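# Pull the curtain all the way open

## Task

Open the curtain completely, keeping the robot upright: a fall or an ending tilt means failure.

## Robot and tools

Robot: TidyBot++, a mobile base (0.54 m long, 0.50 m wide, 0.38 m tall) on four driven casters, with one seven-joint Kinova arm and a two-finger Robotiq gripper. The shoulder sits 0.12 m ahead of the base centre and 0.68 m above the floor. It starts folded with the hand pointing down, the hand reaching up to 0.08 m past the front edge and the elbow up to 1.15 m high. Cameras: base_camera (fixed on the base, looking forward and down) and wrist_camera (looks along the hand).

Frames: base frame has its origin on the floor below the base centre, x forward, y left, z up, in metres. hand_pose is reported in it: the point between the finger pads, with its z axis pointing out along the fingers and the fingers closing along its y axis. The odometry frame is the base frame as it was at the start; base_odometry (x, y, heading in rad, left positive, -3.142 to 3.142) counts wheel turns only, so slip looks like travel. base_tilt is in degrees, forward and right positive.

move: one action per call. Optional parts, which start together:
- base: an object with any of translate_m (forward +, -2 to 2 m), strafe_m (left +, -2 to 2 m), rotate_rad (counter-clockwise from above +, -6.3 to 6.3 rad). These are offsets relative to where the base stands when the command begins, along its axes then.
- joints: absolute angles by name: joint_1_rad (any angle; positive turns the arm clockwise seen from above, opposite to rotate_rad), joint_2_rad (-2.249 to 2.249, shoulder, 0 is upright, + leans forward), joint_3_rad (any), joint_4_rad (-2.579 to 2.579, elbow, 0 straight), joint_5_rad (any), joint_6_rad (-2.099 to 2.099, wrist), joint_7_rad (any, hand roll), gripper_pos (0 fully open, about 85 mm gap, to 1 fully closed). Unbounded joints go the short way, so send steps under half a turn.
- target: one list of seven numbers [x, y, z, qw, qx, qy, qz], an absolute hand pose in the base frame, metres plus unit quaternion. With target, joints may only contain gripper_pos.
- speeds: caps for this action only: translate_m and strafe_m 0.05 to 0.5 m/s (give only one of them when combining), rotate_rad 0.1 to 1.57 rad/s.
- min_time_s: 0.1 to 8 s, the shortest duration for arm motions.
- cameras: list of base_camera, wrist_camera or all; [] for none.
- blocking: true (default) returns after everything stops; false returns in about half a second while motion continues.
Unknown keys make the call invalid; out-of-range values are refused, and a refusal or an uncommanded stop cancels the rest of that reply's robot calls. A move with no action just reports state, images and the scene number.

wait(seconds 0 to 10, cameras) lets time run and returns state, ending early once running motions finish. stop(cameras) brakes all your running motions; braked parts read "stopped" and may keep pressing on contacts. zoom_image(camera, region [x0, y0, x1, y1] in pixels, at most 504 by 504) magnifies the latest image. read_manual gives licence texts only. finished_scene(scene) ends the current scene, with the scene number as argument; after that call nothing else in the same reply. The curtain must stay open without the robot holding it.

Result lines: "move" says done or the worst status; base_status, joint_status, hand_status report done, moving, off_target (rested away from target, may still push), stopped, contact_stop, time_out, not_followed (a safety check withheld targets; "joint command not followed" or "pose unreachable", with a cause for self-collision). joint_positions, hand_pose, hand_target (where the joints' targets would put the hand), motor_effort in percent with peak in brackets, on_its_own (what the robot did unasked), "pictures" giving image order, ARM HIT, torque_fault, MOTOR HOT and OVER-TEMPERATURE FAULT (limit_stop_at_motor_heat) lines.

Hand targets: the solver prefers near-folded postures, may swing the elbow, curve or overshoot, and rests within a few cm when done. To fix position, add (wanted minus measured hand_pose) to the previous target. To hold still, resend hand_target, not hand_pose. Out-of-reach poses wander and end in time_out. Low, forward-pointing, close-in poses can drive the arm into the base, which no check prevents. Straight-down hand reaches at most about 0.94 m high near the base. Joints can stop short by their tolerance; correct with last command plus the error.

Gripper: gap roughly 85 x (1 - gripper_pos) mm. Closing to 1 squeezes 100 to 150 N per finger; done at 1 means empty, off_target means it holds something.

Cautions: the arm never avoids obstacles and keeps pushing when blocked. If the arm snags on something above about 0.6 m while the base drives or turns, the robot can tip; sideways pulls on a raised hand can lift wheels; reaching far out or swinging a stretched arm can topple it even at rest. Retract the arm or back away to right a lean. Avoid hard hits on fixed or heavy objects, slams, drops, releasing moving parts, over-straining the gripper and excessive torque (limits 104.5 N m joints 1 to 4, 51.3 N m joints 5 to 7), which freezes the arm for 10 s. Holding stretched poses heats motors. A blocked base keeps pushing and may still report done.

Each tool is called after ">>>" in YAML: its name, and indented under it one key for each argument.

## Session

>>> move:
  joints: {"joint_6_rad": 0.6}
  cameras: ["all"]

>>> move:
  base: {"rotate_rad": 1.3}
  cameras: ["all"]

Scene clock: 2.07 s.
move: done
base_odometry: x=+0.000 y=+0.000 heading=+0.000
base_tilt: forward=+0.1 right=+0.3
base_status: not commanded
joint_positions: joint_1_rad=-0.014 joint_2_rad=-0.339 joint_3_rad=+3.100 joint_4_rad=-2.532 joint_5_rad=+0.004 joint_6_rad=+0.499 joint_7_rad=+1.562 gripper_pos=+0.000
joint_status: all done
motor_effort: joint_1_rad=+0(1) joint_2_rad=-6(6) joint_3_rad=+1(1) joint_4_rad=+16(17) joint_5_rad=+0(1) joint_6_rad=+8(10) joint_7_rad=-1(1)
hand_pose: x=+0.5422 y=+0.0269 z=+0.8565 quat_wxyz=(-0.015, +0.749, +0.023, +0.662) (m; base frame)
hand_target: x=+0.5445 y=+0.0276 z=+0.8879 quat_wxyz=(-0.016, +0.715, +0.023, +0.699) (m; base frame)
hand_status: not commanded
pictures: base_camera, wrist_camera
camera_calibration:
wrist_camera: T_world_to_cam=[[0.0472059, -0.998865, -0.00635725, 0.007755], [-0.116052, 0.000836936, -0.993243, 0.973361], [0.992121, 0.0476246, -0.11588, -0.306807], [0, 0, 0, 1]] pos_world=[0.416983, 0.0215431, 0.93128]

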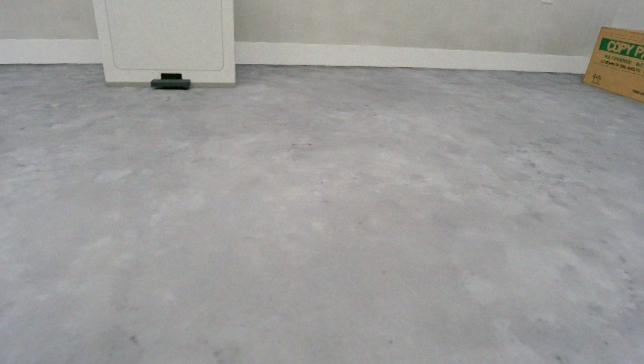

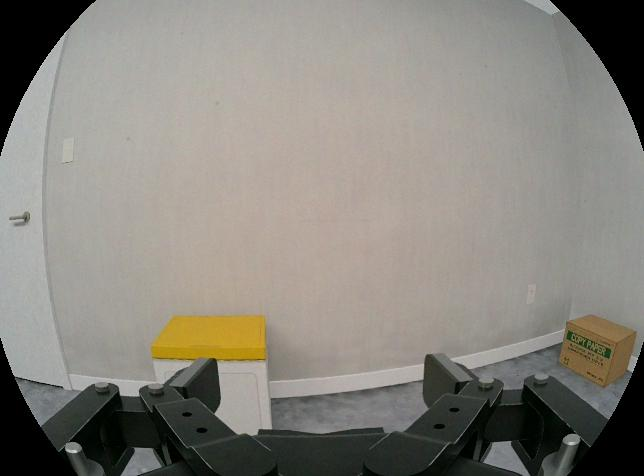

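Scene clock: 4.17 s.
move: done
base_odometry: x=+0.000 y=+0.000 heading=+1.299
base_tilt: forward=+0.0 right=+0.3
base_status: done
joint_positions: joint_1_rad=-0.014 joint_2_rad=-0.339 joint_3_rad=+3.100 joint_4_rad=-2.532 joint_5_rad=+0.004 joint_6_rad=+0.499 joint_7_rad=+1.562 gripper_pos=+0.000
joint_status: not commanded
motor_effort: joint_1_rad=+0(1) joint_2_rad=-5(7) joint_3_rad=+0(2) joint_4_rad=+17(17) joint_5_rad=-1(1) joint_6_rad=+10(10) joint_7_rad=-1(1)
hand_pose: x=+0.5422 y=+0.0270 z=+0.8565 quat_wxyz=(-0.015, +0.749, +0.023, +0.662) (m; base frame)
hand_target: x=+0.5445 y=+0.0276 z=+0.8879 quat_wxyz=(-0.016, +0.715, +0.023, +0.699) (m; base frame)
hand_status: not commanded
pictures: base_camera, wrist_camera
camera_calibration:
wrist_camera: T_world_to_cam=[[0.0473179, -0.99886, -0.00627139, 0.00763331], [-0.116047, 0.000738764, -0.993243, 0.97335], [0.992116, 0.047726, -0.11588, -0.306708], [0, 0, 0, 1]] pos_world=[0.416883, 0.0215435, 0.93128]

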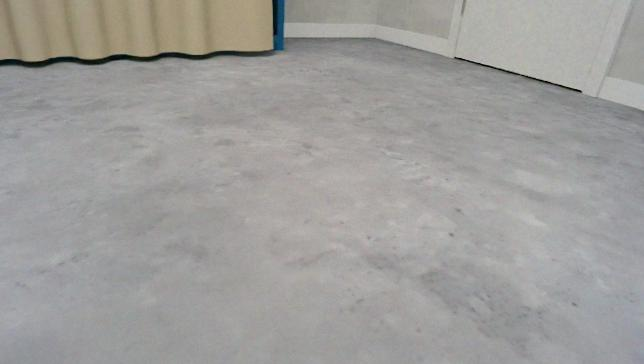

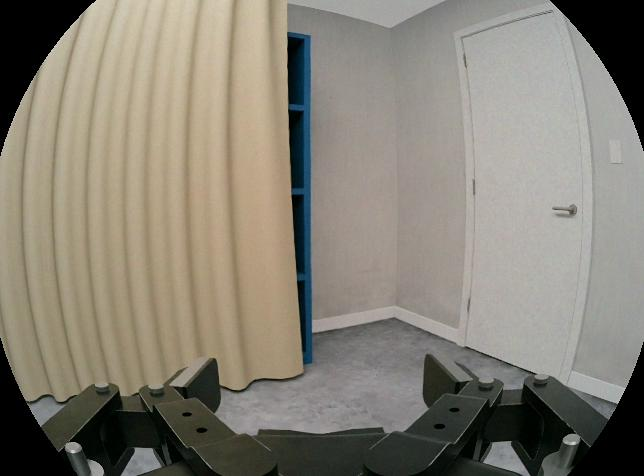

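>>> move:
  base: {"rotate_rad": 0.8}
  cameras: ["all"]

Scene clock: 12.47 s.
move: done
base_odometry: x=+0.000 y=+0.000 heading=+2.098
base_tilt: forward=+0.0 right=+0.3
base_status: done
joint_positions: joint_1_rad=-0.014 joint_2_rad=-0.339 joint_3_rad=+3.100 joint_4_rad=-2.532 joint_5_rad=+0.004 joint_6_rad=+0.499 joint_7_rad=+1.562 gripper_pos=+0.000
joint_status: not commanded
motor_effort: joint_1_rad=+0(2) joint_2_rad=-6(7) joint_3_rad=+1(2) joint_4_rad=+16(17) joint_5_rad=-1(1) joint_6_rad=+10(10) joint_7_rad=-1(1)
hand_pose: x=+0.5422 y=+0.0270 z=+0.8565 quat_wxyz=(-0.015, +0.749, +0.023, +0.662) (m; base frame)
hand_target: x=+0.5445 y=+0.0276 z=+0.8879 quat_wxyz=(-0.016, +0.715, +0.023, +0.699) (m; base frame)
hand_status: not commanded
pictures: base_camera, wrist_camera
camera_calibration:
wrist_camera: T_world_to_cam=[[0.0474168, -0.998855, -0.00628455, 0.00770418], [-0.116047, 0.00074036, -0.993243, 0.97335], [0.992111, 0.0478258, -0.115879, -0.306713], [0, 0, 0, 1]] pos_world=[0.416883, 0.0216435, 0.93128]

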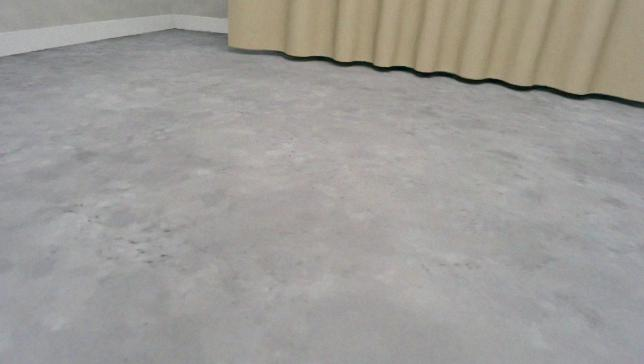

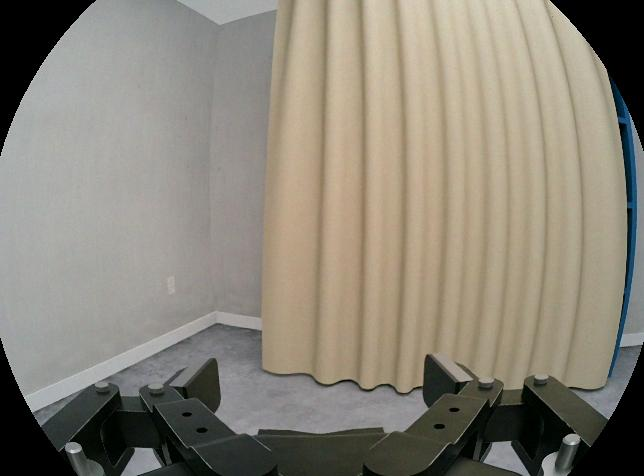

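>>> zoom_image:
  camera: "base_camera"
  region: [210, 0, 644, 120]

>>> zoom_image:
  camera: "wrist_camera"
  region: [240, 0, 644, 400]

Scaled by 1.161.

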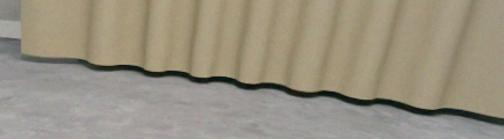

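Scaled by 1.248.

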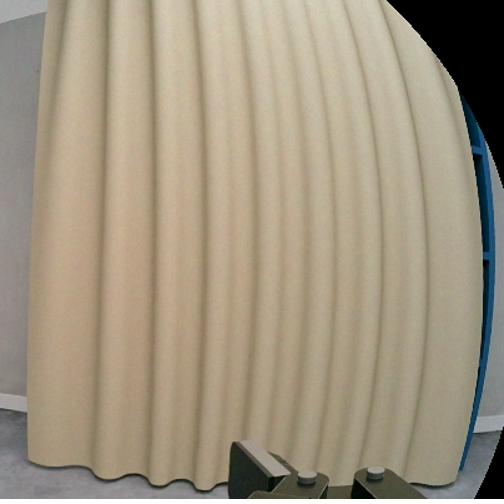

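>>> move:
  base: {"rotate_rad": -0.28}
  joints: {"joint_6_rad": 1.25}
  cameras: ["wrist_camera"]

>>> zoom_image:
  camera: "wrist_camera"
  region: [70, 0, 570, 360]

Scene clock: 39.00 s.
move: done
base_odometry: x=+0.000 y=+0.000 heading=+1.819
base_tilt: forward=+0.1 right=+0.3
base_status: done
joint_positions: joint_1_rad=-0.014 joint_2_rad=-0.339 joint_3_rad=+3.100 joint_4_rad=-2.532 joint_5_rad=+0.004 joint_6_rad=+1.151 joint_7_rad=+1.562 gripper_pos=+0.000
joint_status: all done
motor_effort: joint_1_rad=+0(1) joint_2_rad=-6(7) joint_3_rad=+1(2) joint_4_rad=+16(19) joint_5_rad=+0(1) joint_6_rad=+7(11) joint_7_rad=-1(1)
hand_pose: x=+0.5021 y=+0.0279 z=+1.0520 quat_wxyz=(-0.024, +0.498, +0.019, +0.867) (m; base frame)
hand_target: x=+0.4853 y=+0.0275 z=+1.0777 quat_wxyz=(-0.025, +0.454, +0.018, +0.890) (m; base frame)
hand_status: not commanded
pictures: wrist_camera
camera_calibration:
wrist_camera: T_world_to_cam=[[0.0627504, -0.998007, -0.00666592, 0.00438127], [0.509713, 0.0377895, -0.859514, 0.707065], [0.858053, 0.0505371, 0.511069, -0.836631], [0, 0, 0, 1]] pos_world=[0.357199, 0.0199339, 1.03534]

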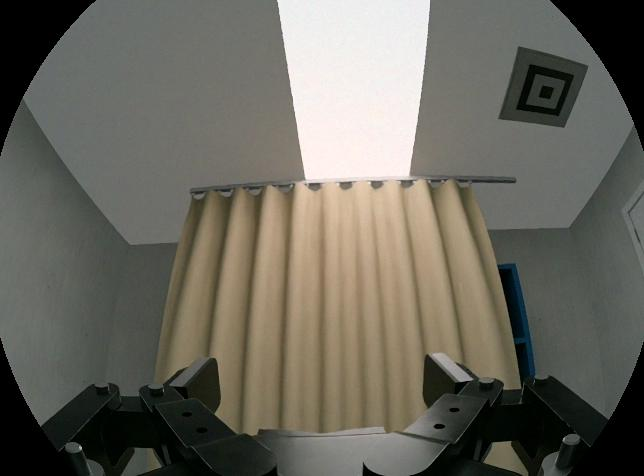

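Scaled by 1.008.

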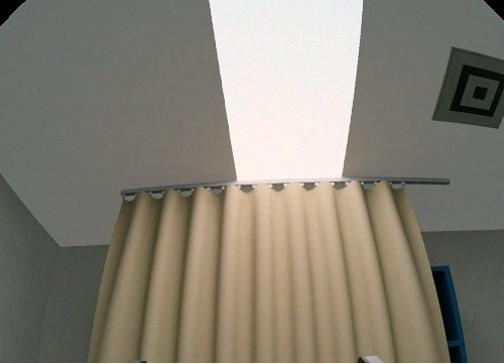

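>>> move:
  base: {"translate_m": 1.05, "strafe_m": -1.33}
  joints: {"joint_1_rad": 0, "joint_2_rad": 0.3, "joint_3_rad": 3.14, "joint_4_rad": -1.27, "joint_5_rad": -1.57, "joint_6_rad": -1.57, "joint_7_rad": 3.14}
  min_time_s: 2.5
  cameras: ["all"]

Scene clock: 69.60 s.
move: done
base_odometry: x=+1.031 y=+1.345 heading=+1.819
base_tilt: forward=+0.1 right=+0.3
base_status: done
joint_positions: joint_1_rad=-0.006 joint_2_rad=+0.269 joint_3_rad=+3.130 joint_4_rad=-1.296 joint_5_rad=-1.495 joint_6_rad=-1.490 joint_7_rad=+3.092 gripper_pos=+0.000
joint_status: all done
motor_effort: joint_1_rad=+1(2) joint_2_rad=-24(27) joint_3_rad=-1(3) joint_4_rad=+15(20) joint_5_rad=-9(10) joint_6_rad=+1(10) joint_7_rad=-1(2)
hand_pose: x=+0.5648 y=+0.3169 z=+1.0675 quat_wxyz=(-0.475, +0.543, +0.491, +0.488) (m; base frame)
hand_target: x=+0.5575 y=+0.3128 z=+1.0843 quat_wxyz=(-0.500, +0.500, +0.500, +0.500) (m; base frame)
hand_status: not commanded
pictures: base_camera, wrist_camera
camera_calibration:
wrist_camera: T_world_to_cam=[[0.995975, -0.0730374, -0.0519642, -0.482925], [-0.0563911, -0.0599169, -0.996609, 1.17458], [0.0696762, 0.995528, -0.0637944, -0.153506], [0, 0, 0, 1]] pos_world=[0.557912, 0.187925, 1.13571]

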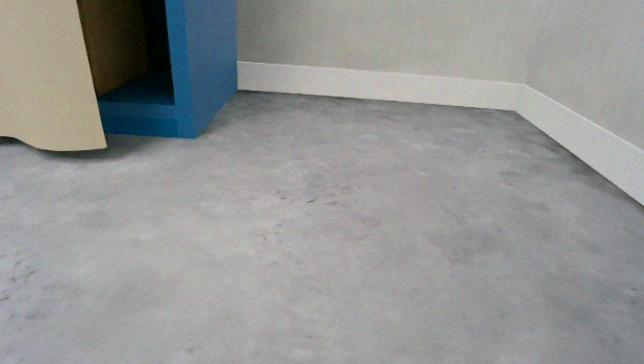

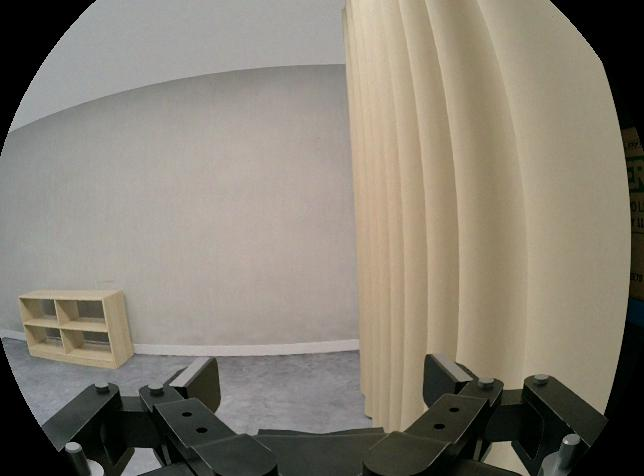

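>>> move:
  base: {"translate_m": 0.36, "strafe_m": -0.03}
  cameras: ["all"]

Scene clock: 88.17 s.
move: done
base_odometry: x=+0.972 y=+1.701 heading=+1.819
base_tilt: forward=+0.1 right=+0.3
base_status: done
joint_positions: joint_1_rad=-0.006 joint_2_rad=+0.279 joint_3_rad=+3.130 joint_4_rad=-1.295 joint_5_rad=-1.499 joint_6_rad=-1.497 joint_7_rad=+3.093 gripper_pos=+0.000
joint_status: not commanded
motor_effort: joint_1_rad=+1(1) joint_2_rad=-24(28) joint_3_rad=-1(2) joint_4_rad=+14(16) joint_5_rad=-9(10) joint_6_rad=-1(2) joint_7_rad=-1(1)
hand_pose: x=+0.5669 y=+0.3171 z=+1.0642 quat_wxyz=(-0.480, +0.543, +0.489, +0.485) (m; base frame)
hand_target: x=+0.5575 y=+0.3128 z=+1.0843 quat_wxyz=(-0.500, +0.500, +0.500, +0.500) (m; base frame)
hand_status: not commanded
pictures: base_camera, wrist_camera
camera_calibration:
wrist_camera: T_world_to_cam=[[0.995834, -0.0668051, -0.0620599, -0.476297], [-0.0658953, -0.0568265, -0.996207, 1.1754], [0.0630251, 0.996146, -0.0609919, -0.153422], [0, 0, 0, 1]] pos_world=[0.561436, 0.187805, 1.13202]

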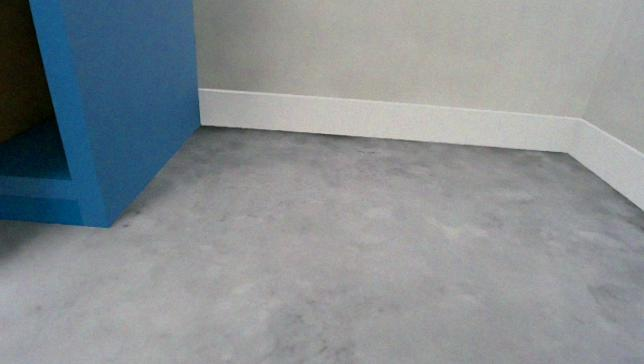

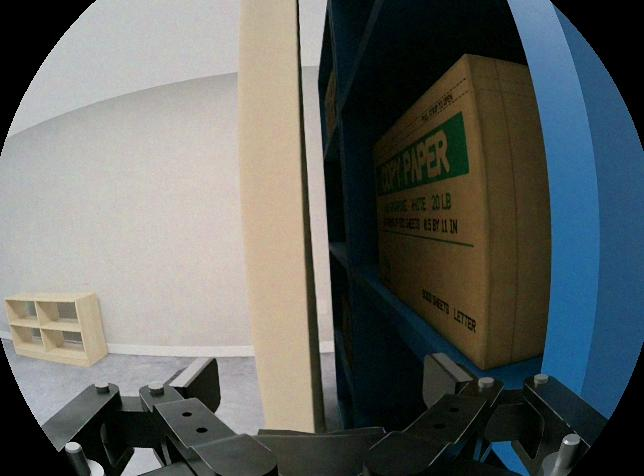

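>>> move:
  base: {"strafe_m": 0.135}
  cameras: ["wrist_camera"]

>>> move:
  joints: {"gripper_pos": 1}
  cameras: ["wrist_camera"]

Scene clock: 106.27 s.
move: done
base_odometry: x=+0.841 y=+1.668 heading=+1.819
base_tilt: forward=+0.1 right=+0.3
base_status: done
joint_positions: joint_1_rad=-0.007 joint_2_rad=+0.279 joint_3_rad=+3.131 joint_4_rad=-1.295 joint_5_rad=-1.499 joint_6_rad=-1.497 joint_7_rad=+3.093 gripper_pos=+0.000
joint_status: not commanded
motor_effort: joint_1_rad=+0(3) joint_2_rad=-24(25) joint_3_rad=-1(3) joint_4_rad=+15(15) joint_5_rad=-10(10) joint_6_rad=+0(1) joint_7_rad=-1(1)
hand_pose: x=+0.5667 y=+0.3173 z=+1.0643 quat_wxyz=(-0.480, +0.543, +0.489, +0.485) (m; base frame)
hand_target: x=+0.5575 y=+0.3128 z=+1.0843 quat_wxyz=(-0.500, +0.500, +0.500, +0.500) (m; base frame)
hand_status: not commanded
pictures: wrist_camera
camera_calibration:
wrist_camera: T_world_to_cam=[[0.995872, -0.0661868, -0.0621209, -0.476245], [-0.0658961, -0.0564683, -0.996227, 1.17537], [0.0624293, 0.996208, -0.0605967, -0.153837], [0, 0, 0, 1]] pos_world=[0.561335, 0.188103, 1.13202]

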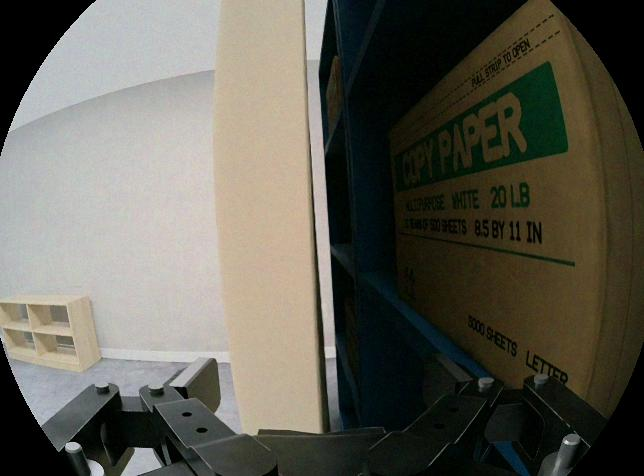

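Scene clock: 107.37 s.
move: done
base_odometry: x=+0.841 y=+1.668 heading=+1.819
base_tilt: forward=+0.1 right=+0.3
base_status: not commanded
joint_positions: joint_1_rad=-0.007 joint_2_rad=+0.279 joint_3_rad=+3.131 joint_4_rad=-1.295 joint_5_rad=-1.500 joint_6_rad=-1.497 joint_7_rad=+3.093 gripper_pos=+0.995
joint_status: all done
motor_effort: joint_1_rad=+1(1) joint_2_rad=-24(25) joint_3_rad=-2(2) joint_4_rad=+15(15) joint_5_rad=-10(10) joint_6_rad=+0(1) joint_7_rad=-1(1)
hand_pose: x=+0.5667 y=+0.3174 z=+1.0644 quat_wxyz=(-0.480, +0.543, +0.489, +0.485) (m; base frame)
hand_target: x=+0.5575 y=+0.3128 z=+1.0843 quat_wxyz=(-0.500, +0.500, +0.500, +0.500) (m; base frame)
hand_status: not commanded
pictures: wrist_camera
camera_calibration:
wrist_camera: T_world_to_cam=[[0.995879, -0.0661559, -0.0620436, -0.476343], [-0.0657981, -0.056169, -0.996251, 1.17537], [0.0624229, 0.996227, -0.0602905, -0.154077], [0, 0, 0, 1]] pos_world=[0.561335, 0.188002, 1.13212]

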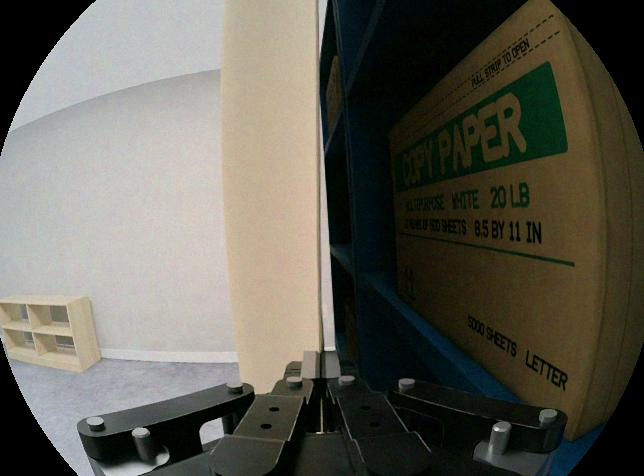

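>>> move:
  base: {"strafe_m": 0.4}
  speeds: {"strafe_m": 0.25}
  cameras: ["wrist_camera"]

Scene clock: 119.60 s.
move: done
base_odometry: x=+0.453 y=+1.570 heading=+1.819
base_tilt: forward=+0.1 right=+0.3
base_status: done
joint_positions: joint_1_rad=-0.003 joint_2_rad=+0.279 joint_3_rad=+3.133 joint_4_rad=-1.289 joint_5_rad=-1.523 joint_6_rad=-1.497 joint_7_rad=+3.093 gripper_pos=+0.995
joint_status: not commanded
motor_effort: joint_1_rad=-1(2) joint_2_rad=-22(26) joint_3_rad=-1(3) joint_4_rad=+14(16) joint_5_rad=-6(11) joint_6_rad=+0(1) joint_7_rad=+0(1)
hand_pose: x=+0.5686 y=+0.3154 z=+1.0733 quat_wxyz=(-0.484, +0.537, +0.484, +0.493) (m; base frame)
hand_target: x=+0.5575 y=+0.3128 z=+1.0843 quat_wxyz=(-0.500, +0.500, +0.500, +0.500) (m; base frame)
hand_status: not commanded
pictures: wrist_camera
camera_calibration:
wrist_camera: T_world_to_cam=[[0.99582, -0.0703475, -0.0582521, -0.480492], [-0.0607044, -0.033238, -0.997602, 1.17557], [0.0682426, 0.996969, -0.0373695, -0.179915], [0, 0, 0, 1]] pos_world=[0.562124, 0.184642, 1.13804]

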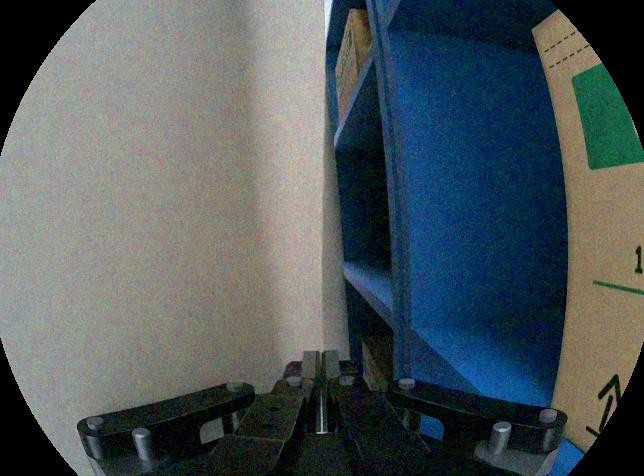

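>>> move:
  base: {"strafe_m": 0.6}
  speeds: {"strafe_m": 0.3}
  cameras: ["all"]

Scene clock: 129.30 s.
move: done
base_odometry: x=-0.129 y=+1.423 heading=+1.818
base_tilt: forward=+0.1 right=+0.3
base_status: done
joint_positions: joint_1_rad=+0.003 joint_2_rad=+0.279 joint_3_rad=+3.134 joint_4_rad=-1.275 joint_5_rad=-1.559 joint_6_rad=-1.497 joint_7_rad=+3.093 gripper_pos=+0.995
joint_status: not commanded
motor_effort: joint_1_rad=-2(3) joint_2_rad=-20(24) joint_3_rad=-2(3) joint_4_rad=+12(14) joint_5_rad=-4(8) joint_6_rad=+0(1) joint_7_rad=+0(1)
hand_pose: x=+0.5708 y=+0.3127 z=+1.0891 quat_wxyz=(-0.488, +0.527, +0.476, +0.507) (m; base frame)
hand_target: x=+0.5575 y=+0.3128 z=+1.0843 quat_wxyz=(-0.500, +0.500, +0.500, +0.500) (m; base frame)
hand_status: not commanded
pictures: base_camera, wrist_camera
camera_calibration:
wrist_camera: T_world_to_cam=[[0.996043, -0.0751812, -0.0473854, -0.492414], [-0.0473002, 0.00291386, -0.998876, 1.17375], [0.0752348, 0.997166, -0.000653753, -0.220709], [0, 0, 0, 1]] pos_world=[0.562589, 0.179643, 1.14895]

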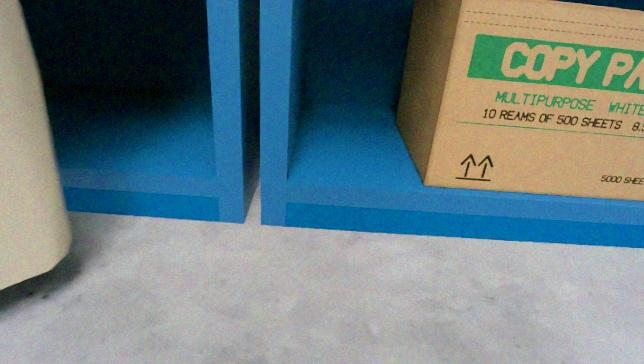

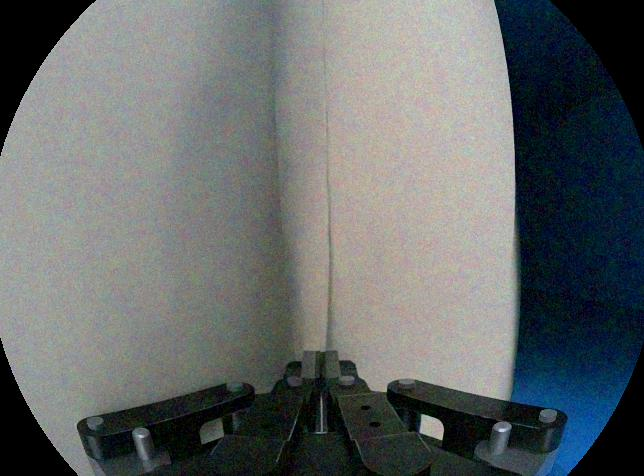

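>>> move:
  base: {"strafe_m": 0.45}
  speeds: {"strafe_m": 0.25}
  cameras: ["all"]

Scene clock: 140.23 s.
move: done
base_odometry: x=-0.565 y=+1.313 heading=+1.818
base_tilt: forward=+0.1 right=+0.3
base_status: done
joint_positions: joint_1_rad=+0.012 joint_2_rad=+0.283 joint_3_rad=+3.139 joint_4_rad=-1.272 joint_5_rad=-1.562 joint_6_rad=-1.497 joint_7_rad=+3.094 gripper_pos=+0.999
joint_status: not commanded
motor_effort: joint_1_rad=-3(5) joint_2_rad=-24(27) joint_3_rad=-3(4) joint_4_rad=+15(16) joint_5_rad=-9(10) joint_6_rad=+0(1) joint_7_rad=-1(1)
hand_pose: x=+0.5767 y=+0.3071 z=+1.0890 quat_wxyz=(-0.485, +0.530, +0.472, +0.511) (m; base frame)
hand_target: x=+0.5575 y=+0.3128 z=+1.0843 quat_wxyz=(-0.500, +0.500, +0.500, +0.500) (m; base frame)
hand_status: not commanded
pictures: base_camera, wrist_camera
camera_calibration:
wrist_camera: T_world_to_cam=[[0.994974, -0.0883538, -0.0471153, -0.494358], [-0.0467936, 0.00571053, -0.998888, 1.1728], [0.0885246, 0.996073, 0.00154744, -0.225317], [0, 0, 0, 1]] pos_world=[0.566699, 0.174056, 1.14855]

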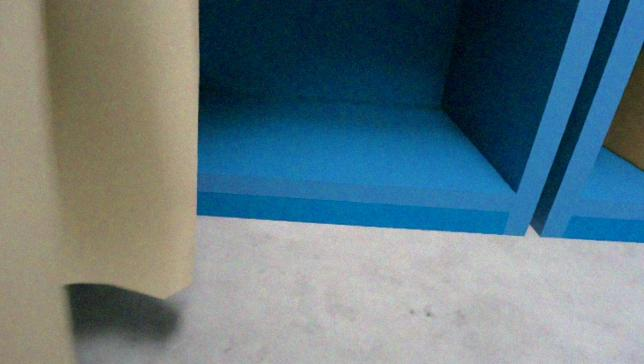

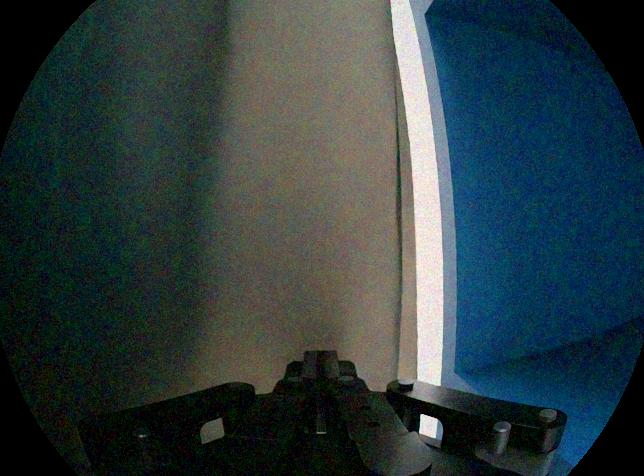

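>>> move:
  base: {"strafe_m": 0.2}
  speeds: {"strafe_m": 0.2}
  cameras: ["all"]

Scene clock: 152.17 s.
move: done
base_odometry: x=-0.759 y=+1.264 heading=+1.818
base_tilt: forward=+0.0 right=+0.3
base_status: done
joint_positions: joint_1_rad=+0.016 joint_2_rad=+0.283 joint_3_rad=+3.145 joint_4_rad=-1.272 joint_5_rad=-1.562 joint_6_rad=-1.497 joint_7_rad=+3.094 gripper_pos=+0.999
joint_status: not commanded
motor_effort: joint_1_rad=-3(5) joint_2_rad=-25(26) joint_3_rad=-4(5) joint_4_rad=+14(15) joint_5_rad=-10(10) joint_6_rad=+0(2) joint_7_rad=-1(1)
hand_pose: x=+0.5798 y=+0.3032 z=+1.0885 quat_wxyz=(-0.482, +0.532, +0.470, +0.513) (m; base frame)
hand_target: x=+0.5575 y=+0.3128 z=+1.0843 quat_wxyz=(-0.500, +0.500, +0.500, +0.500) (m; base frame)
hand_status: not commanded
pictures: base_camera, wrist_camera
camera_calibration:
wrist_camera: T_world_to_cam=[[0.994041, -0.0983249, -0.0470502, -0.494343], [-0.046827, 0.00457808, -0.998893, 1.17282], [0.0984314, 0.995144, -0.0000534565, -0.225446], [0, 0, 0, 1]] pos_world=[0.568508, 0.170376, 1.14825]

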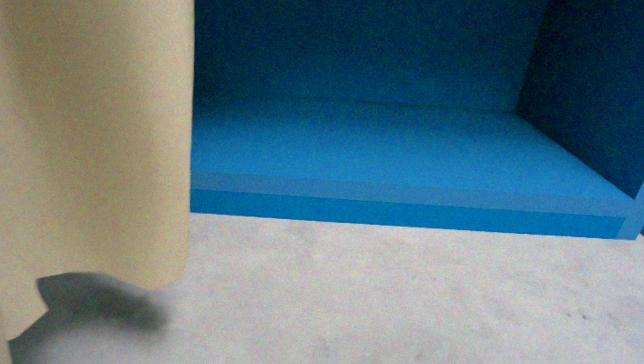

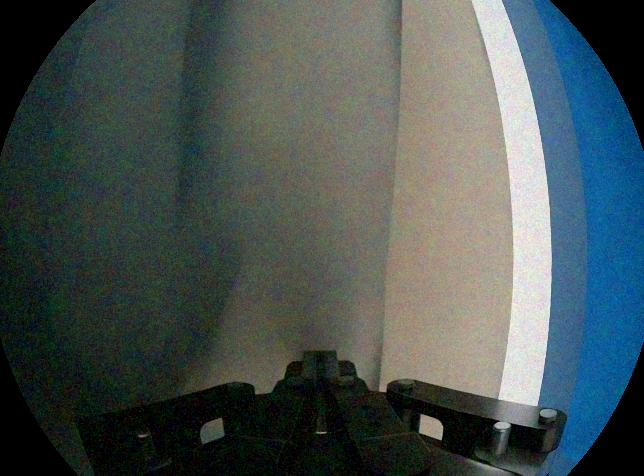

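>>> move:
  base: {"strafe_m": -0.5}
  speeds: {"strafe_m": 0.3}
  joints: {"joint_5_rad": -1.95}
  min_time_s: 2.5
  cameras: ["all"]

Scene clock: 164.77 s.
move: done
base_odometry: x=-0.274 y=+1.386 heading=+1.818
base_tilt: forward=+0.1 right=+0.3
base_status: done
joint_positions: joint_1_rad=+0.009 joint_2_rad=+0.283 joint_3_rad=+3.145 joint_4_rad=-1.272 joint_5_rad=-1.875 joint_6_rad=-1.497 joint_7_rad=+3.094 gripper_pos=+0.999
joint_status: all done
motor_effort: joint_1_rad=+0(3) joint_2_rad=-25(29) joint_3_rad=-2(4) joint_4_rad=+15(16) joint_5_rad=-9(11) joint_6_rad=+0(1) joint_7_rad=-1(1)
hand_pose: x=+0.5760 y=+0.2921 z=+1.1841 quat_wxyz=(-0.561, +0.447, +0.389, +0.578) (m; base frame)
hand_target: x=+0.5574 y=+0.2905 z=+1.1997 quat_wxyz=(-0.586, +0.397, +0.397, +0.585) (m; base frame)
hand_status: not commanded
pictures: base_camera, wrist_camera
camera_calibration:
wrist_camera: T_world_to_cam=[[0.995328, -0.0681437, -0.0683962, -0.471334], [-0.0439248, 0.31125, -0.949312, 1.11829], [0.085978, 0.947882, 0.306803, -0.556361], [0, 0, 0, 1]] pos_world=[0.566088, 0.147178, 1.20006]

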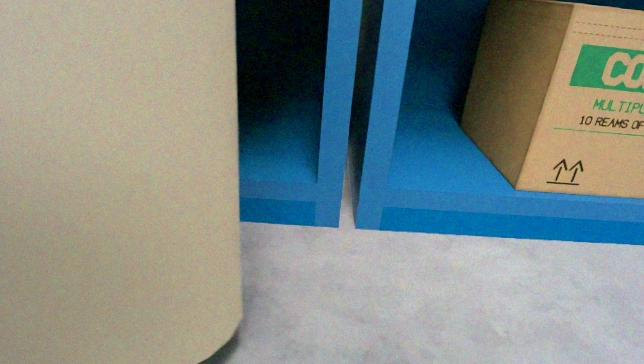

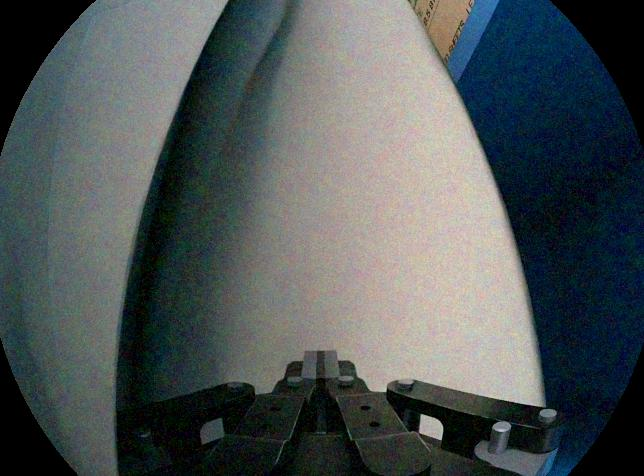

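>>> move:
  base: {"strafe_m": 0.56}
  speeds: {"strafe_m": 0.25}
  cameras: ["all"]

Scene clock: 181.53 s.
move: done
base_odometry: x=-0.817 y=+1.250 heading=+1.817
base_tilt: forward=+0.1 right=+0.3
base_status: done
joint_positions: joint_1_rad=+0.009 joint_2_rad=+0.283 joint_3_rad=+3.145 joint_4_rad=-1.272 joint_5_rad=-1.887 joint_6_rad=-1.498 joint_7_rad=+3.094 gripper_pos=+0.999
joint_status: not commanded
motor_effort: joint_1_rad=-2(4) joint_2_rad=-25(29) joint_3_rad=-3(4) joint_4_rad=+14(16) joint_5_rad=-8(10) joint_6_rad=+0(2) joint_7_rad=-1(1)
hand_pose: x=+0.5759 y=+0.2909 z=+1.1877 quat_wxyz=(-0.564, +0.443, +0.385, +0.581) (m; base frame)
hand_target: x=+0.5574 y=+0.2905 z=+1.1997 quat_wxyz=(-0.586, +0.397, +0.397, +0.585) (m; base frame)
hand_status: not commanded
pictures: base_camera, wrist_camera
camera_calibration:
wrist_camera: T_world_to_cam=[[0.995362, -0.0669332, -0.0690971, -0.470656], [-0.0439351, 0.322692, -0.945484, 1.11415], [0.0855814, 0.944134, 0.318255, -0.568636], [0, 0, 0, 1]] pos_world=[0.566088, 0.145839, 1.20186]

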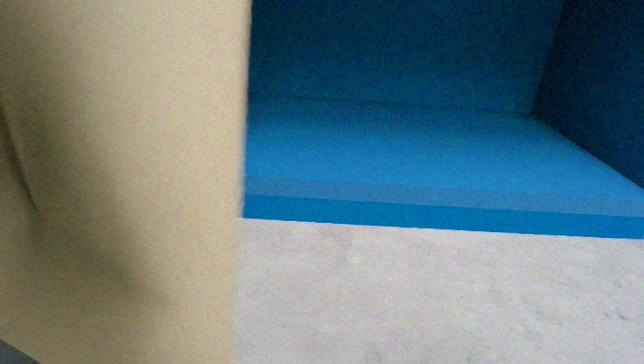

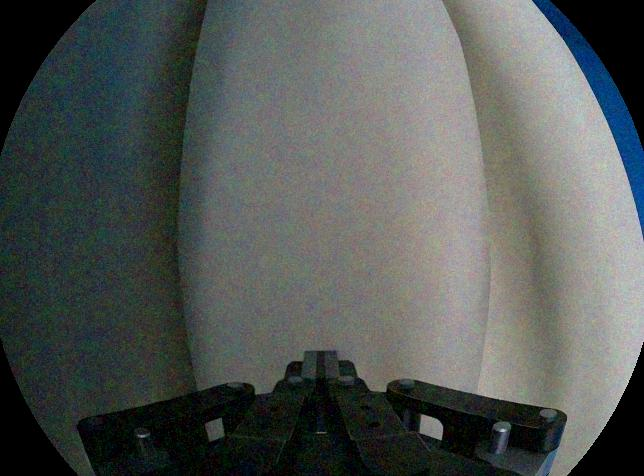

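>>> move:
  base: {"strafe_m": 0.1}
  speeds: {"strafe_m": 0.15}
  cameras: []

>>> move:
  joints: {"gripper_pos": 0}
  cameras: ["wrist_camera"]

>>> move:
  base: {"strafe_m": -0.7}
  speeds: {"strafe_m": 0.3}
  cameras: ["all"]

Scene clock: 195.50 s.
move: done
base_odometry: x=-0.915 y=+1.225 heading=+1.817
base_tilt: forward=+0.1 right=+0.3
base_status: done
joint_positions: joint_1_rad=+0.015 joint_2_rad=+0.283 joint_3_rad=+3.146 joint_4_rad=-1.272 joint_5_rad=-1.889 joint_6_rad=-1.498 joint_7_rad=+3.094 gripper_pos=+0.999
joint_status: not commanded
motor_effort: joint_1_rad=-3(6) joint_2_rad=-26(27) joint_3_rad=-4(5) joint_4_rad=+15(15) joint_5_rad=-9(9) joint_6_rad=+0(1) joint_7_rad=-1(1)
hand_pose: x=+0.5779 y=+0.2876 z=+1.1882 quat_wxyz=(-0.562, +0.444, +0.383, +0.583) (m; base frame)
hand_target: x=+0.5574 y=+0.2905 z=+1.1997 quat_wxyz=(-0.586, +0.397, +0.397, +0.585) (m; base frame)
hand_status: not commanded
pictures: none
No camera images: "cameras" was empty.

Scene clock: 196.60 s.
move: done
base_odometry: x=-0.915 y=+1.225 heading=+1.817
base_tilt: forward=+0.1 right=+0.3
base_status: not commanded
joint_positions: joint_1_rad=+0.015 joint_2_rad=+0.283 joint_3_rad=+3.146 joint_4_rad=-1.272 joint_5_rad=-1.889 joint_6_rad=-1.498 joint_7_rad=+3.094 gripper_pos=+0.000
joint_status: all done
motor_effort: joint_1_rad=-3(3) joint_2_rad=-26(27) joint_3_rad=-3(4) joint_4_rad=+15(16) joint_5_rad=-9(10) joint_6_rad=+0(1) joint_7_rad=-1(1)
hand_pose: x=+0.5779 y=+0.2876 z=+1.1882 quat_wxyz=(-0.562, +0.444, +0.383, +0.583) (m; base frame)
hand_target: x=+0.5574 y=+0.2905 z=+1.1997 quat_wxyz=(-0.586, +0.397, +0.397, +0.585) (m; base frame)
hand_status: not commanded
pictures: wrist_camera
camera_calibration:
wrist_camera: T_world_to_cam=[[0.99487, -0.0740365, -0.0689399, -0.470746], [-0.0413286, 0.324557, -0.944963, 1.11317], [0.0923367, 0.942964, 0.319832, -0.571267], [0, 0, 0, 1]] pos_world=[0.567086, 0.142545, 1.20216]

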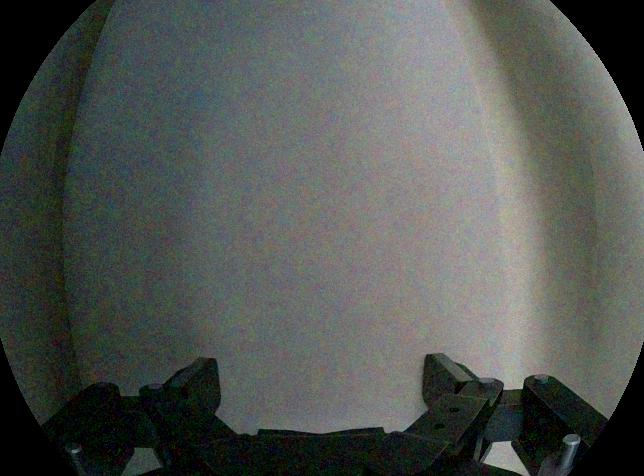

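Scene clock: 199.87 s.
move: done
base_odometry: x=-0.236 y=+1.397 heading=+1.818
base_tilt: forward=+0.1 right=+0.3
base_status: done
joint_positions: joint_1_rad=+0.006 joint_2_rad=+0.284 joint_3_rad=+3.146 joint_4_rad=-1.272 joint_5_rad=-1.890 joint_6_rad=-1.498 joint_7_rad=+3.094 gripper_pos=+0.000
joint_status: not commanded
motor_effort: joint_1_rad=+1(3) joint_2_rad=-25(28) joint_3_rad=-1(3) joint_4_rad=+15(16) joint_5_rad=-9(10) joint_6_rad=+0(2) joint_7_rad=-1(1)
hand_pose: x=+0.5755 y=+0.2917 z=+1.1882 quat_wxyz=(-0.565, +0.442, +0.385, +0.580) (m; base frame)
hand_target: x=+0.5574 y=+0.2905 z=+1.1997 quat_wxyz=(-0.586, +0.397, +0.397, +0.585) (m; base frame)
hand_status: not commanded
pictures: base_camera, wrist_camera
camera_calibration:
wrist_camera: T_world_to_cam=[[0.995482, -0.0648339, -0.0693719, -0.470635], [-0.0446632, 0.325004, -0.944658, 1.11316], [0.0837919, 0.943488, 0.32064, -0.571204], [0, 0, 0, 1]] pos_world=[0.566088, 0.146628, 1.20206]

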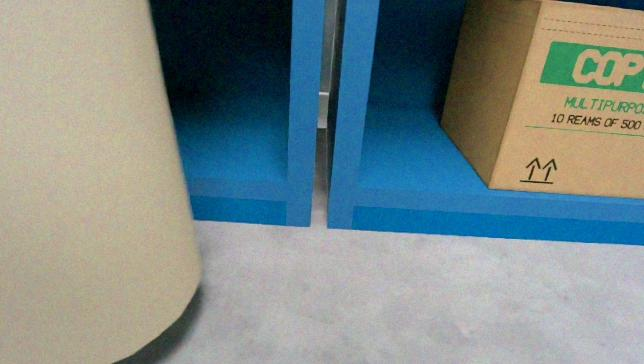

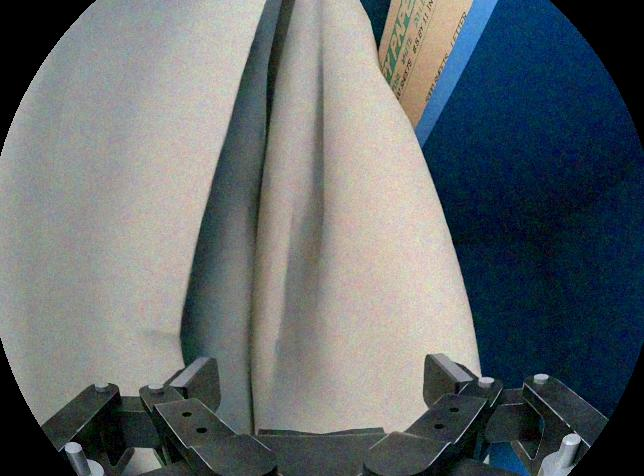

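>>> move:
  base: {"strafe_m": -0.4}
  cameras: []

>>> move:
  joints: {"joint_1_rad": 0, "joint_2_rad": 0.5, "joint_3_rad": 3.14, "joint_4_rad": -0.3, "joint_5_rad": -2.1, "joint_6_rad": -1.2, "joint_7_rad": 2.49}
  min_time_s: 2
  cameras: ["all"]

Scene clock: 223.00 s.
move: done
base_odometry: x=+0.152 y=+1.494 heading=+1.818
base_tilt: forward=+0.1 right=+0.3
base_status: done
joint_positions: joint_1_rad=+0.006 joint_2_rad=+0.284 joint_3_rad=+3.146 joint_4_rad=-1.272 joint_5_rad=-1.890 joint_6_rad=-1.498 joint_7_rad=+3.094 gripper_pos=+0.000
joint_status: not commanded
motor_effort: joint_1_rad=+1(3) joint_2_rad=-24(26) joint_3_rad=-2(3) joint_4_rad=+15(16) joint_5_rad=-9(10) joint_6_rad=+0(1) joint_7_rad=-1(1)
hand_pose: x=+0.5755 y=+0.2917 z=+1.1882 quat_wxyz=(-0.565, +0.442, +0.385, +0.580) (m; base frame)
hand_target: x=+0.5574 y=+0.2905 z=+1.1997 quat_wxyz=(-0.586, +0.397, +0.397, +0.585) (m; base frame)
hand_status: not commanded
pictures: none
No camera images: "cameras" was empty.

Scene clock: 225.30 s.
move: done
base_odometry: x=+0.152 y=+1.494 heading=+1.818
base_tilt: forward=+0.1 right=+0.3
base_status: not commanded
joint_positions: joint_1_rad=+0.006 joint_2_rad=+0.457 joint_3_rad=+3.146 joint_4_rad=-0.325 joint_5_rad=-2.034 joint_6_rad=-1.296 joint_7_rad=+2.540 gripper_pos=+0.000
joint_status: all done
motor_effort: joint_1_rad=+0(1) joint_2_rad=-24(27) joint_3_rad=-2(3) joint_4_rad=+10(17) joint_5_rad=-6(10) joint_6_rad=+6(7) joint_7_rad=-1(2)
hand_pose: x=+0.4932 y=+0.2666 z=+1.4365 quat_wxyz=(-0.600, +0.303, +0.402, +0.622) (m; base frame)
hand_target: x=+0.5245 y=+0.2513 z=+1.4542 quat_wxyz=(-0.643, +0.298, +0.340, +0.618) (m; base frame)
hand_status: not commanded
pictures: base_camera, wrist_camera
camera_calibration:
wrist_camera: T_world_to_cam=[[0.991698, 0.0464193, 0.119915, -0.672742], [0.0796962, 0.509963, -0.856497, 1.11488], [-0.10091, 0.858943, 0.50203, -0.767162], [0, 0, 0, 1]] pos_world=[0.500891, 0.121627, 1.4207]

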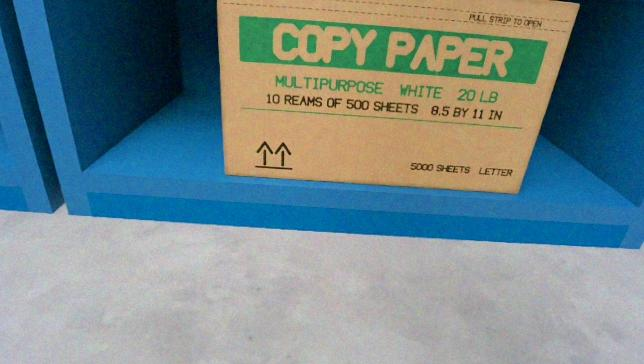

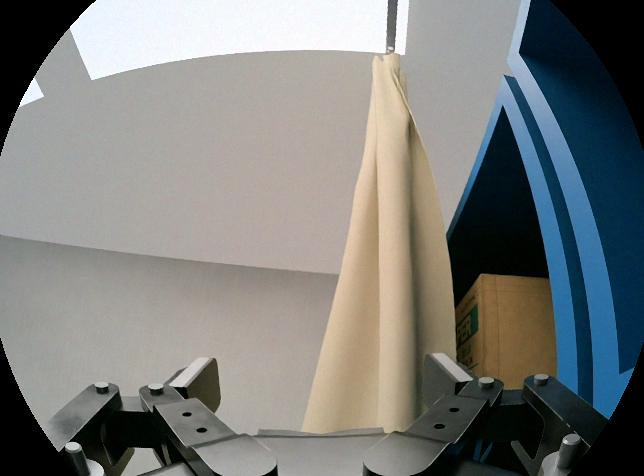

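>>> zoom_image:
  camera: "wrist_camera"
  region: [280, 40, 480, 440]

Scaled by 1.260.

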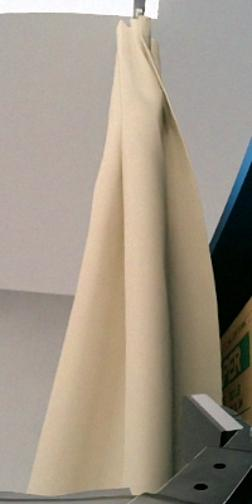

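>>> move:
  base: {"translate_m": 0.05, "strafe_m": 0.25}
  joints: {"joint_1_rad": 0.1}
  cameras: ["wrist_camera"]

Scene clock: 264.67 s.
move: done
base_odometry: x=-0.103 y=+1.482 heading=+1.818
base_tilt: forward=+0.1 right=+0.3
base_status: done
joint_positions: joint_1_rad=+0.095 joint_2_rad=+0.463 joint_3_rad=+3.146 joint_4_rad=-0.323 joint_5_rad=-2.038 joint_6_rad=-1.289 joint_7_rad=+2.537 gripper_pos=+0.000
joint_status: all done
motor_effort: joint_1_rad=+1(3) joint_2_rad=-24(26) joint_3_rad=-1(3) joint_4_rad=+10(11) joint_5_rad=-6(7) joint_6_rad=+6(7) joint_7_rad=-1(1)
hand_pose: x=+0.5196 y=+0.2309 z=+1.4368 quat_wxyz=(-0.575, +0.321, +0.383, +0.648) (m; base frame)
hand_target: x=+0.5476 y=+0.2095 z=+1.4542 quat_wxyz=(-0.612, +0.315, +0.325, +0.649) (m; base frame)
hand_status: not commanded
pictures: wrist_camera
camera_calibration:
wrist_camera: T_world_to_cam=[[0.992905, -0.0424978, 0.111058, -0.664726], [0.117201, 0.507611, -0.853578, 1.10808], [-0.0200992, 0.860538, 0.50899, -0.786381], [0, 0, 0, 1]] pos_world=[0.514336, 0.085987, 1.41992]

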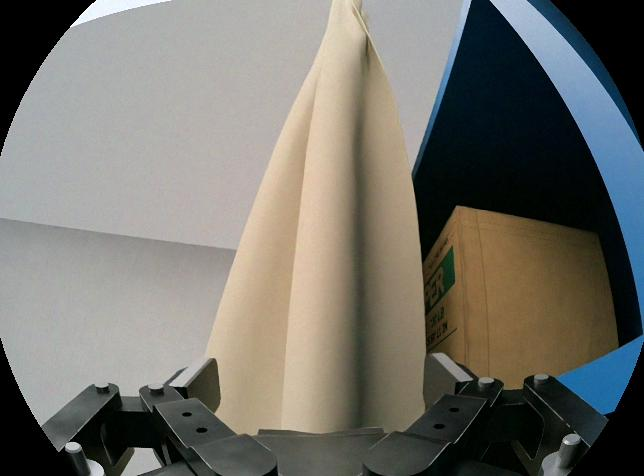

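>>> move:
  base: {"strafe_m": 0.26}
  speeds: {"strafe_m": 0.3}
  cameras: ["wrist_camera"]

Scene clock: 274.57 s.
move: done
base_odometry: x=-0.355 y=+1.418 heading=+1.818
base_tilt: forward=+0.1 right=+0.3
base_status: done
joint_positions: joint_1_rad=+0.098 joint_2_rad=+0.463 joint_3_rad=+3.146 joint_4_rad=-0.323 joint_5_rad=-2.039 joint_6_rad=-1.288 joint_7_rad=+2.537 gripper_pos=+0.000
joint_status: not commanded
motor_effort: joint_1_rad=+1(3) joint_2_rad=-25(27) joint_3_rad=-2(3) joint_4_rad=+10(11) joint_5_rad=-6(7) joint_6_rad=+5(6) joint_7_rad=-1(1)
hand_pose: x=+0.5206 y=+0.2294 z=+1.4371 quat_wxyz=(-0.574, +0.321, +0.382, +0.649) (m; base frame)
hand_target: x=+0.5476 y=+0.2095 z=+1.4542 quat_wxyz=(-0.612, +0.315, +0.325, +0.649) (m; base frame)
hand_status: not commanded
pictures: wrist_camera
camera_calibration:
wrist_camera: T_world_to_cam=[[0.992849, -0.0456905, 0.110287, -0.663903], [0.118144, 0.508524, -0.852904, 1.10735], [-0.0171141, 0.859835, 0.510286, -0.78845], [0, 0, 0, 1]] pos_world=[0.514836, 0.0844893, 1.42002]

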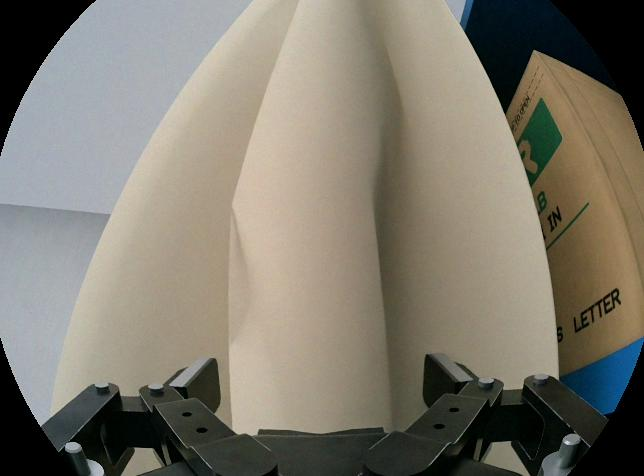

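>>> move:
  base: {"strafe_m": 0.05}
  speeds: {"strafe_m": 0.2}

>>> move:
  joints: {"gripper_pos": 1}
  cameras: ["wrist_camera"]

>>> move:
  base: {"strafe_m": 0.2}
  speeds: {"strafe_m": 0.15}
  cameras: ["wrist_camera"]

Scene clock: 283.03 s.
move: done
base_odometry: x=-0.404 y=+1.406 heading=+1.818
base_tilt: forward=+0.1 right=+0.3
base_status: done
joint_positions: joint_1_rad=+0.099 joint_2_rad=+0.463 joint_3_rad=+3.146 joint_4_rad=-0.323 joint_5_rad=-2.042 joint_6_rad=-1.285 joint_7_rad=+2.537 gripper_pos=+0.000
joint_status: not commanded
motor_effort: joint_1_rad=-1(3) joint_2_rad=-23(27) joint_3_rad=-2(3) joint_4_rad=+10(10) joint_5_rad=-5(6) joint_6_rad=+4(6) joint_7_rad=-1(1)
hand_pose: x=+0.5211 y=+0.2283 z=+1.4379 quat_wxyz=(-0.575, +0.321, +0.380, +0.650) (m; base frame)
hand_target: x=+0.5476 y=+0.2095 z=+1.4542 quat_wxyz=(-0.612, +0.315, +0.325, +0.649) (m; base frame)
hand_status: not commanded
pictures: none

Scene clock: 284.13 s.
move: done
base_odometry: x=-0.404 y=+1.406 heading=+1.818
base_tilt: forward=+0.0 right=+0.3
base_status: not commanded
joint_positions: joint_1_rad=+0.099 joint_2_rad=+0.464 joint_3_rad=+3.146 joint_4_rad=-0.323 joint_5_rad=-2.042 joint_6_rad=-1.282 joint_7_rad=+2.535 gripper_pos=+0.977
joint_status: all done
motor_effort: joint_1_rad=-1(1) joint_2_rad=-25(27) joint_3_rad=-2(3) joint_4_rad=+10(11) joint_5_rad=-6(6) joint_6_rad=+5(6) joint_7_rad=-1(1)
hand_pose: x=+0.5224 y=+0.2279 z=+1.4382 quat_wxyz=(-0.576, +0.321, +0.378, +0.650) (m; base frame)
hand_target: x=+0.5476 y=+0.2095 z=+1.4542 quat_wxyz=(-0.612, +0.315, +0.325, +0.649) (m; base frame)
hand_status: not commanded
pictures: wrist_camera
camera_calibration:
wrist_camera: T_world_to_cam=[[0.993325, -0.047957, 0.104904, -0.657916], [0.114605, 0.51329, -0.850529, 1.10621], [-0.0130576, 0.856874, 0.51536, -0.796422], [0, 0, 0, 1]] pos_world=[0.516348, 0.0830769, 1.42032]

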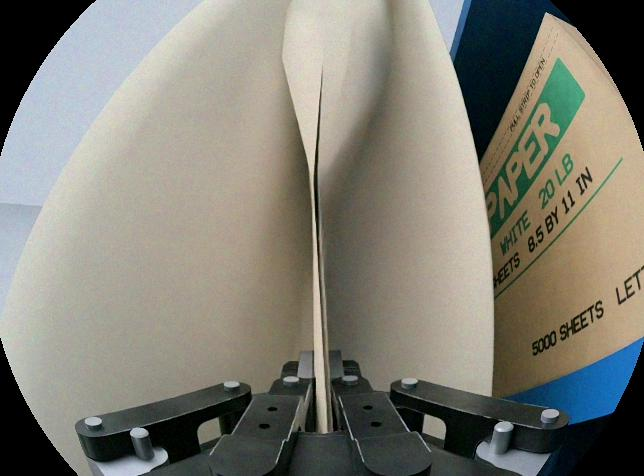

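Scene clock: 286.17 s.
move: done
base_odometry: x=-0.598 y=+1.358 heading=+1.818
base_tilt: forward=+0.1 right=+0.3
base_status: done
joint_positions: joint_1_rad=+0.109 joint_2_rad=+0.465 joint_3_rad=+3.146 joint_4_rad=-0.321 joint_5_rad=-2.085 joint_6_rad=-1.240 joint_7_rad=+2.535 gripper_pos=+0.977
joint_status: not commanded
motor_effort: joint_1_rad=-3(4) joint_2_rad=-24(28) joint_3_rad=-1(3) joint_4_rad=+10(11) joint_5_rad=-1(5) joint_6_rad=+0(4) joint_7_rad=-1(1)
hand_pose: x=+0.5254 y=+0.2143 z=+1.4539 quat_wxyz=(-0.586, +0.310, +0.354, +0.660) (m; base frame)
hand_target: x=+0.5476 y=+0.2095 z=+1.4542 quat_wxyz=(-0.612, +0.315, +0.325, +0.649) (m; base frame)
hand_status: not commanded
pictures: wrist_camera
camera_calibration:
wrist_camera: T_world_to_cam=[[0.994237, -0.0590224, 0.0894984, -0.638792], [0.107192, 0.561603, -0.820434, 1.07606], [-0.00183849, 0.825299, 0.564693, -0.863629], [0, 0, 0, 1]] pos_world=[0.518177, 0.0707293, 1.4277]

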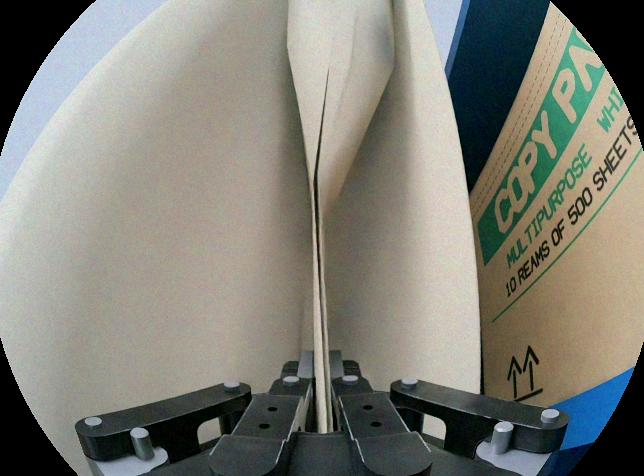

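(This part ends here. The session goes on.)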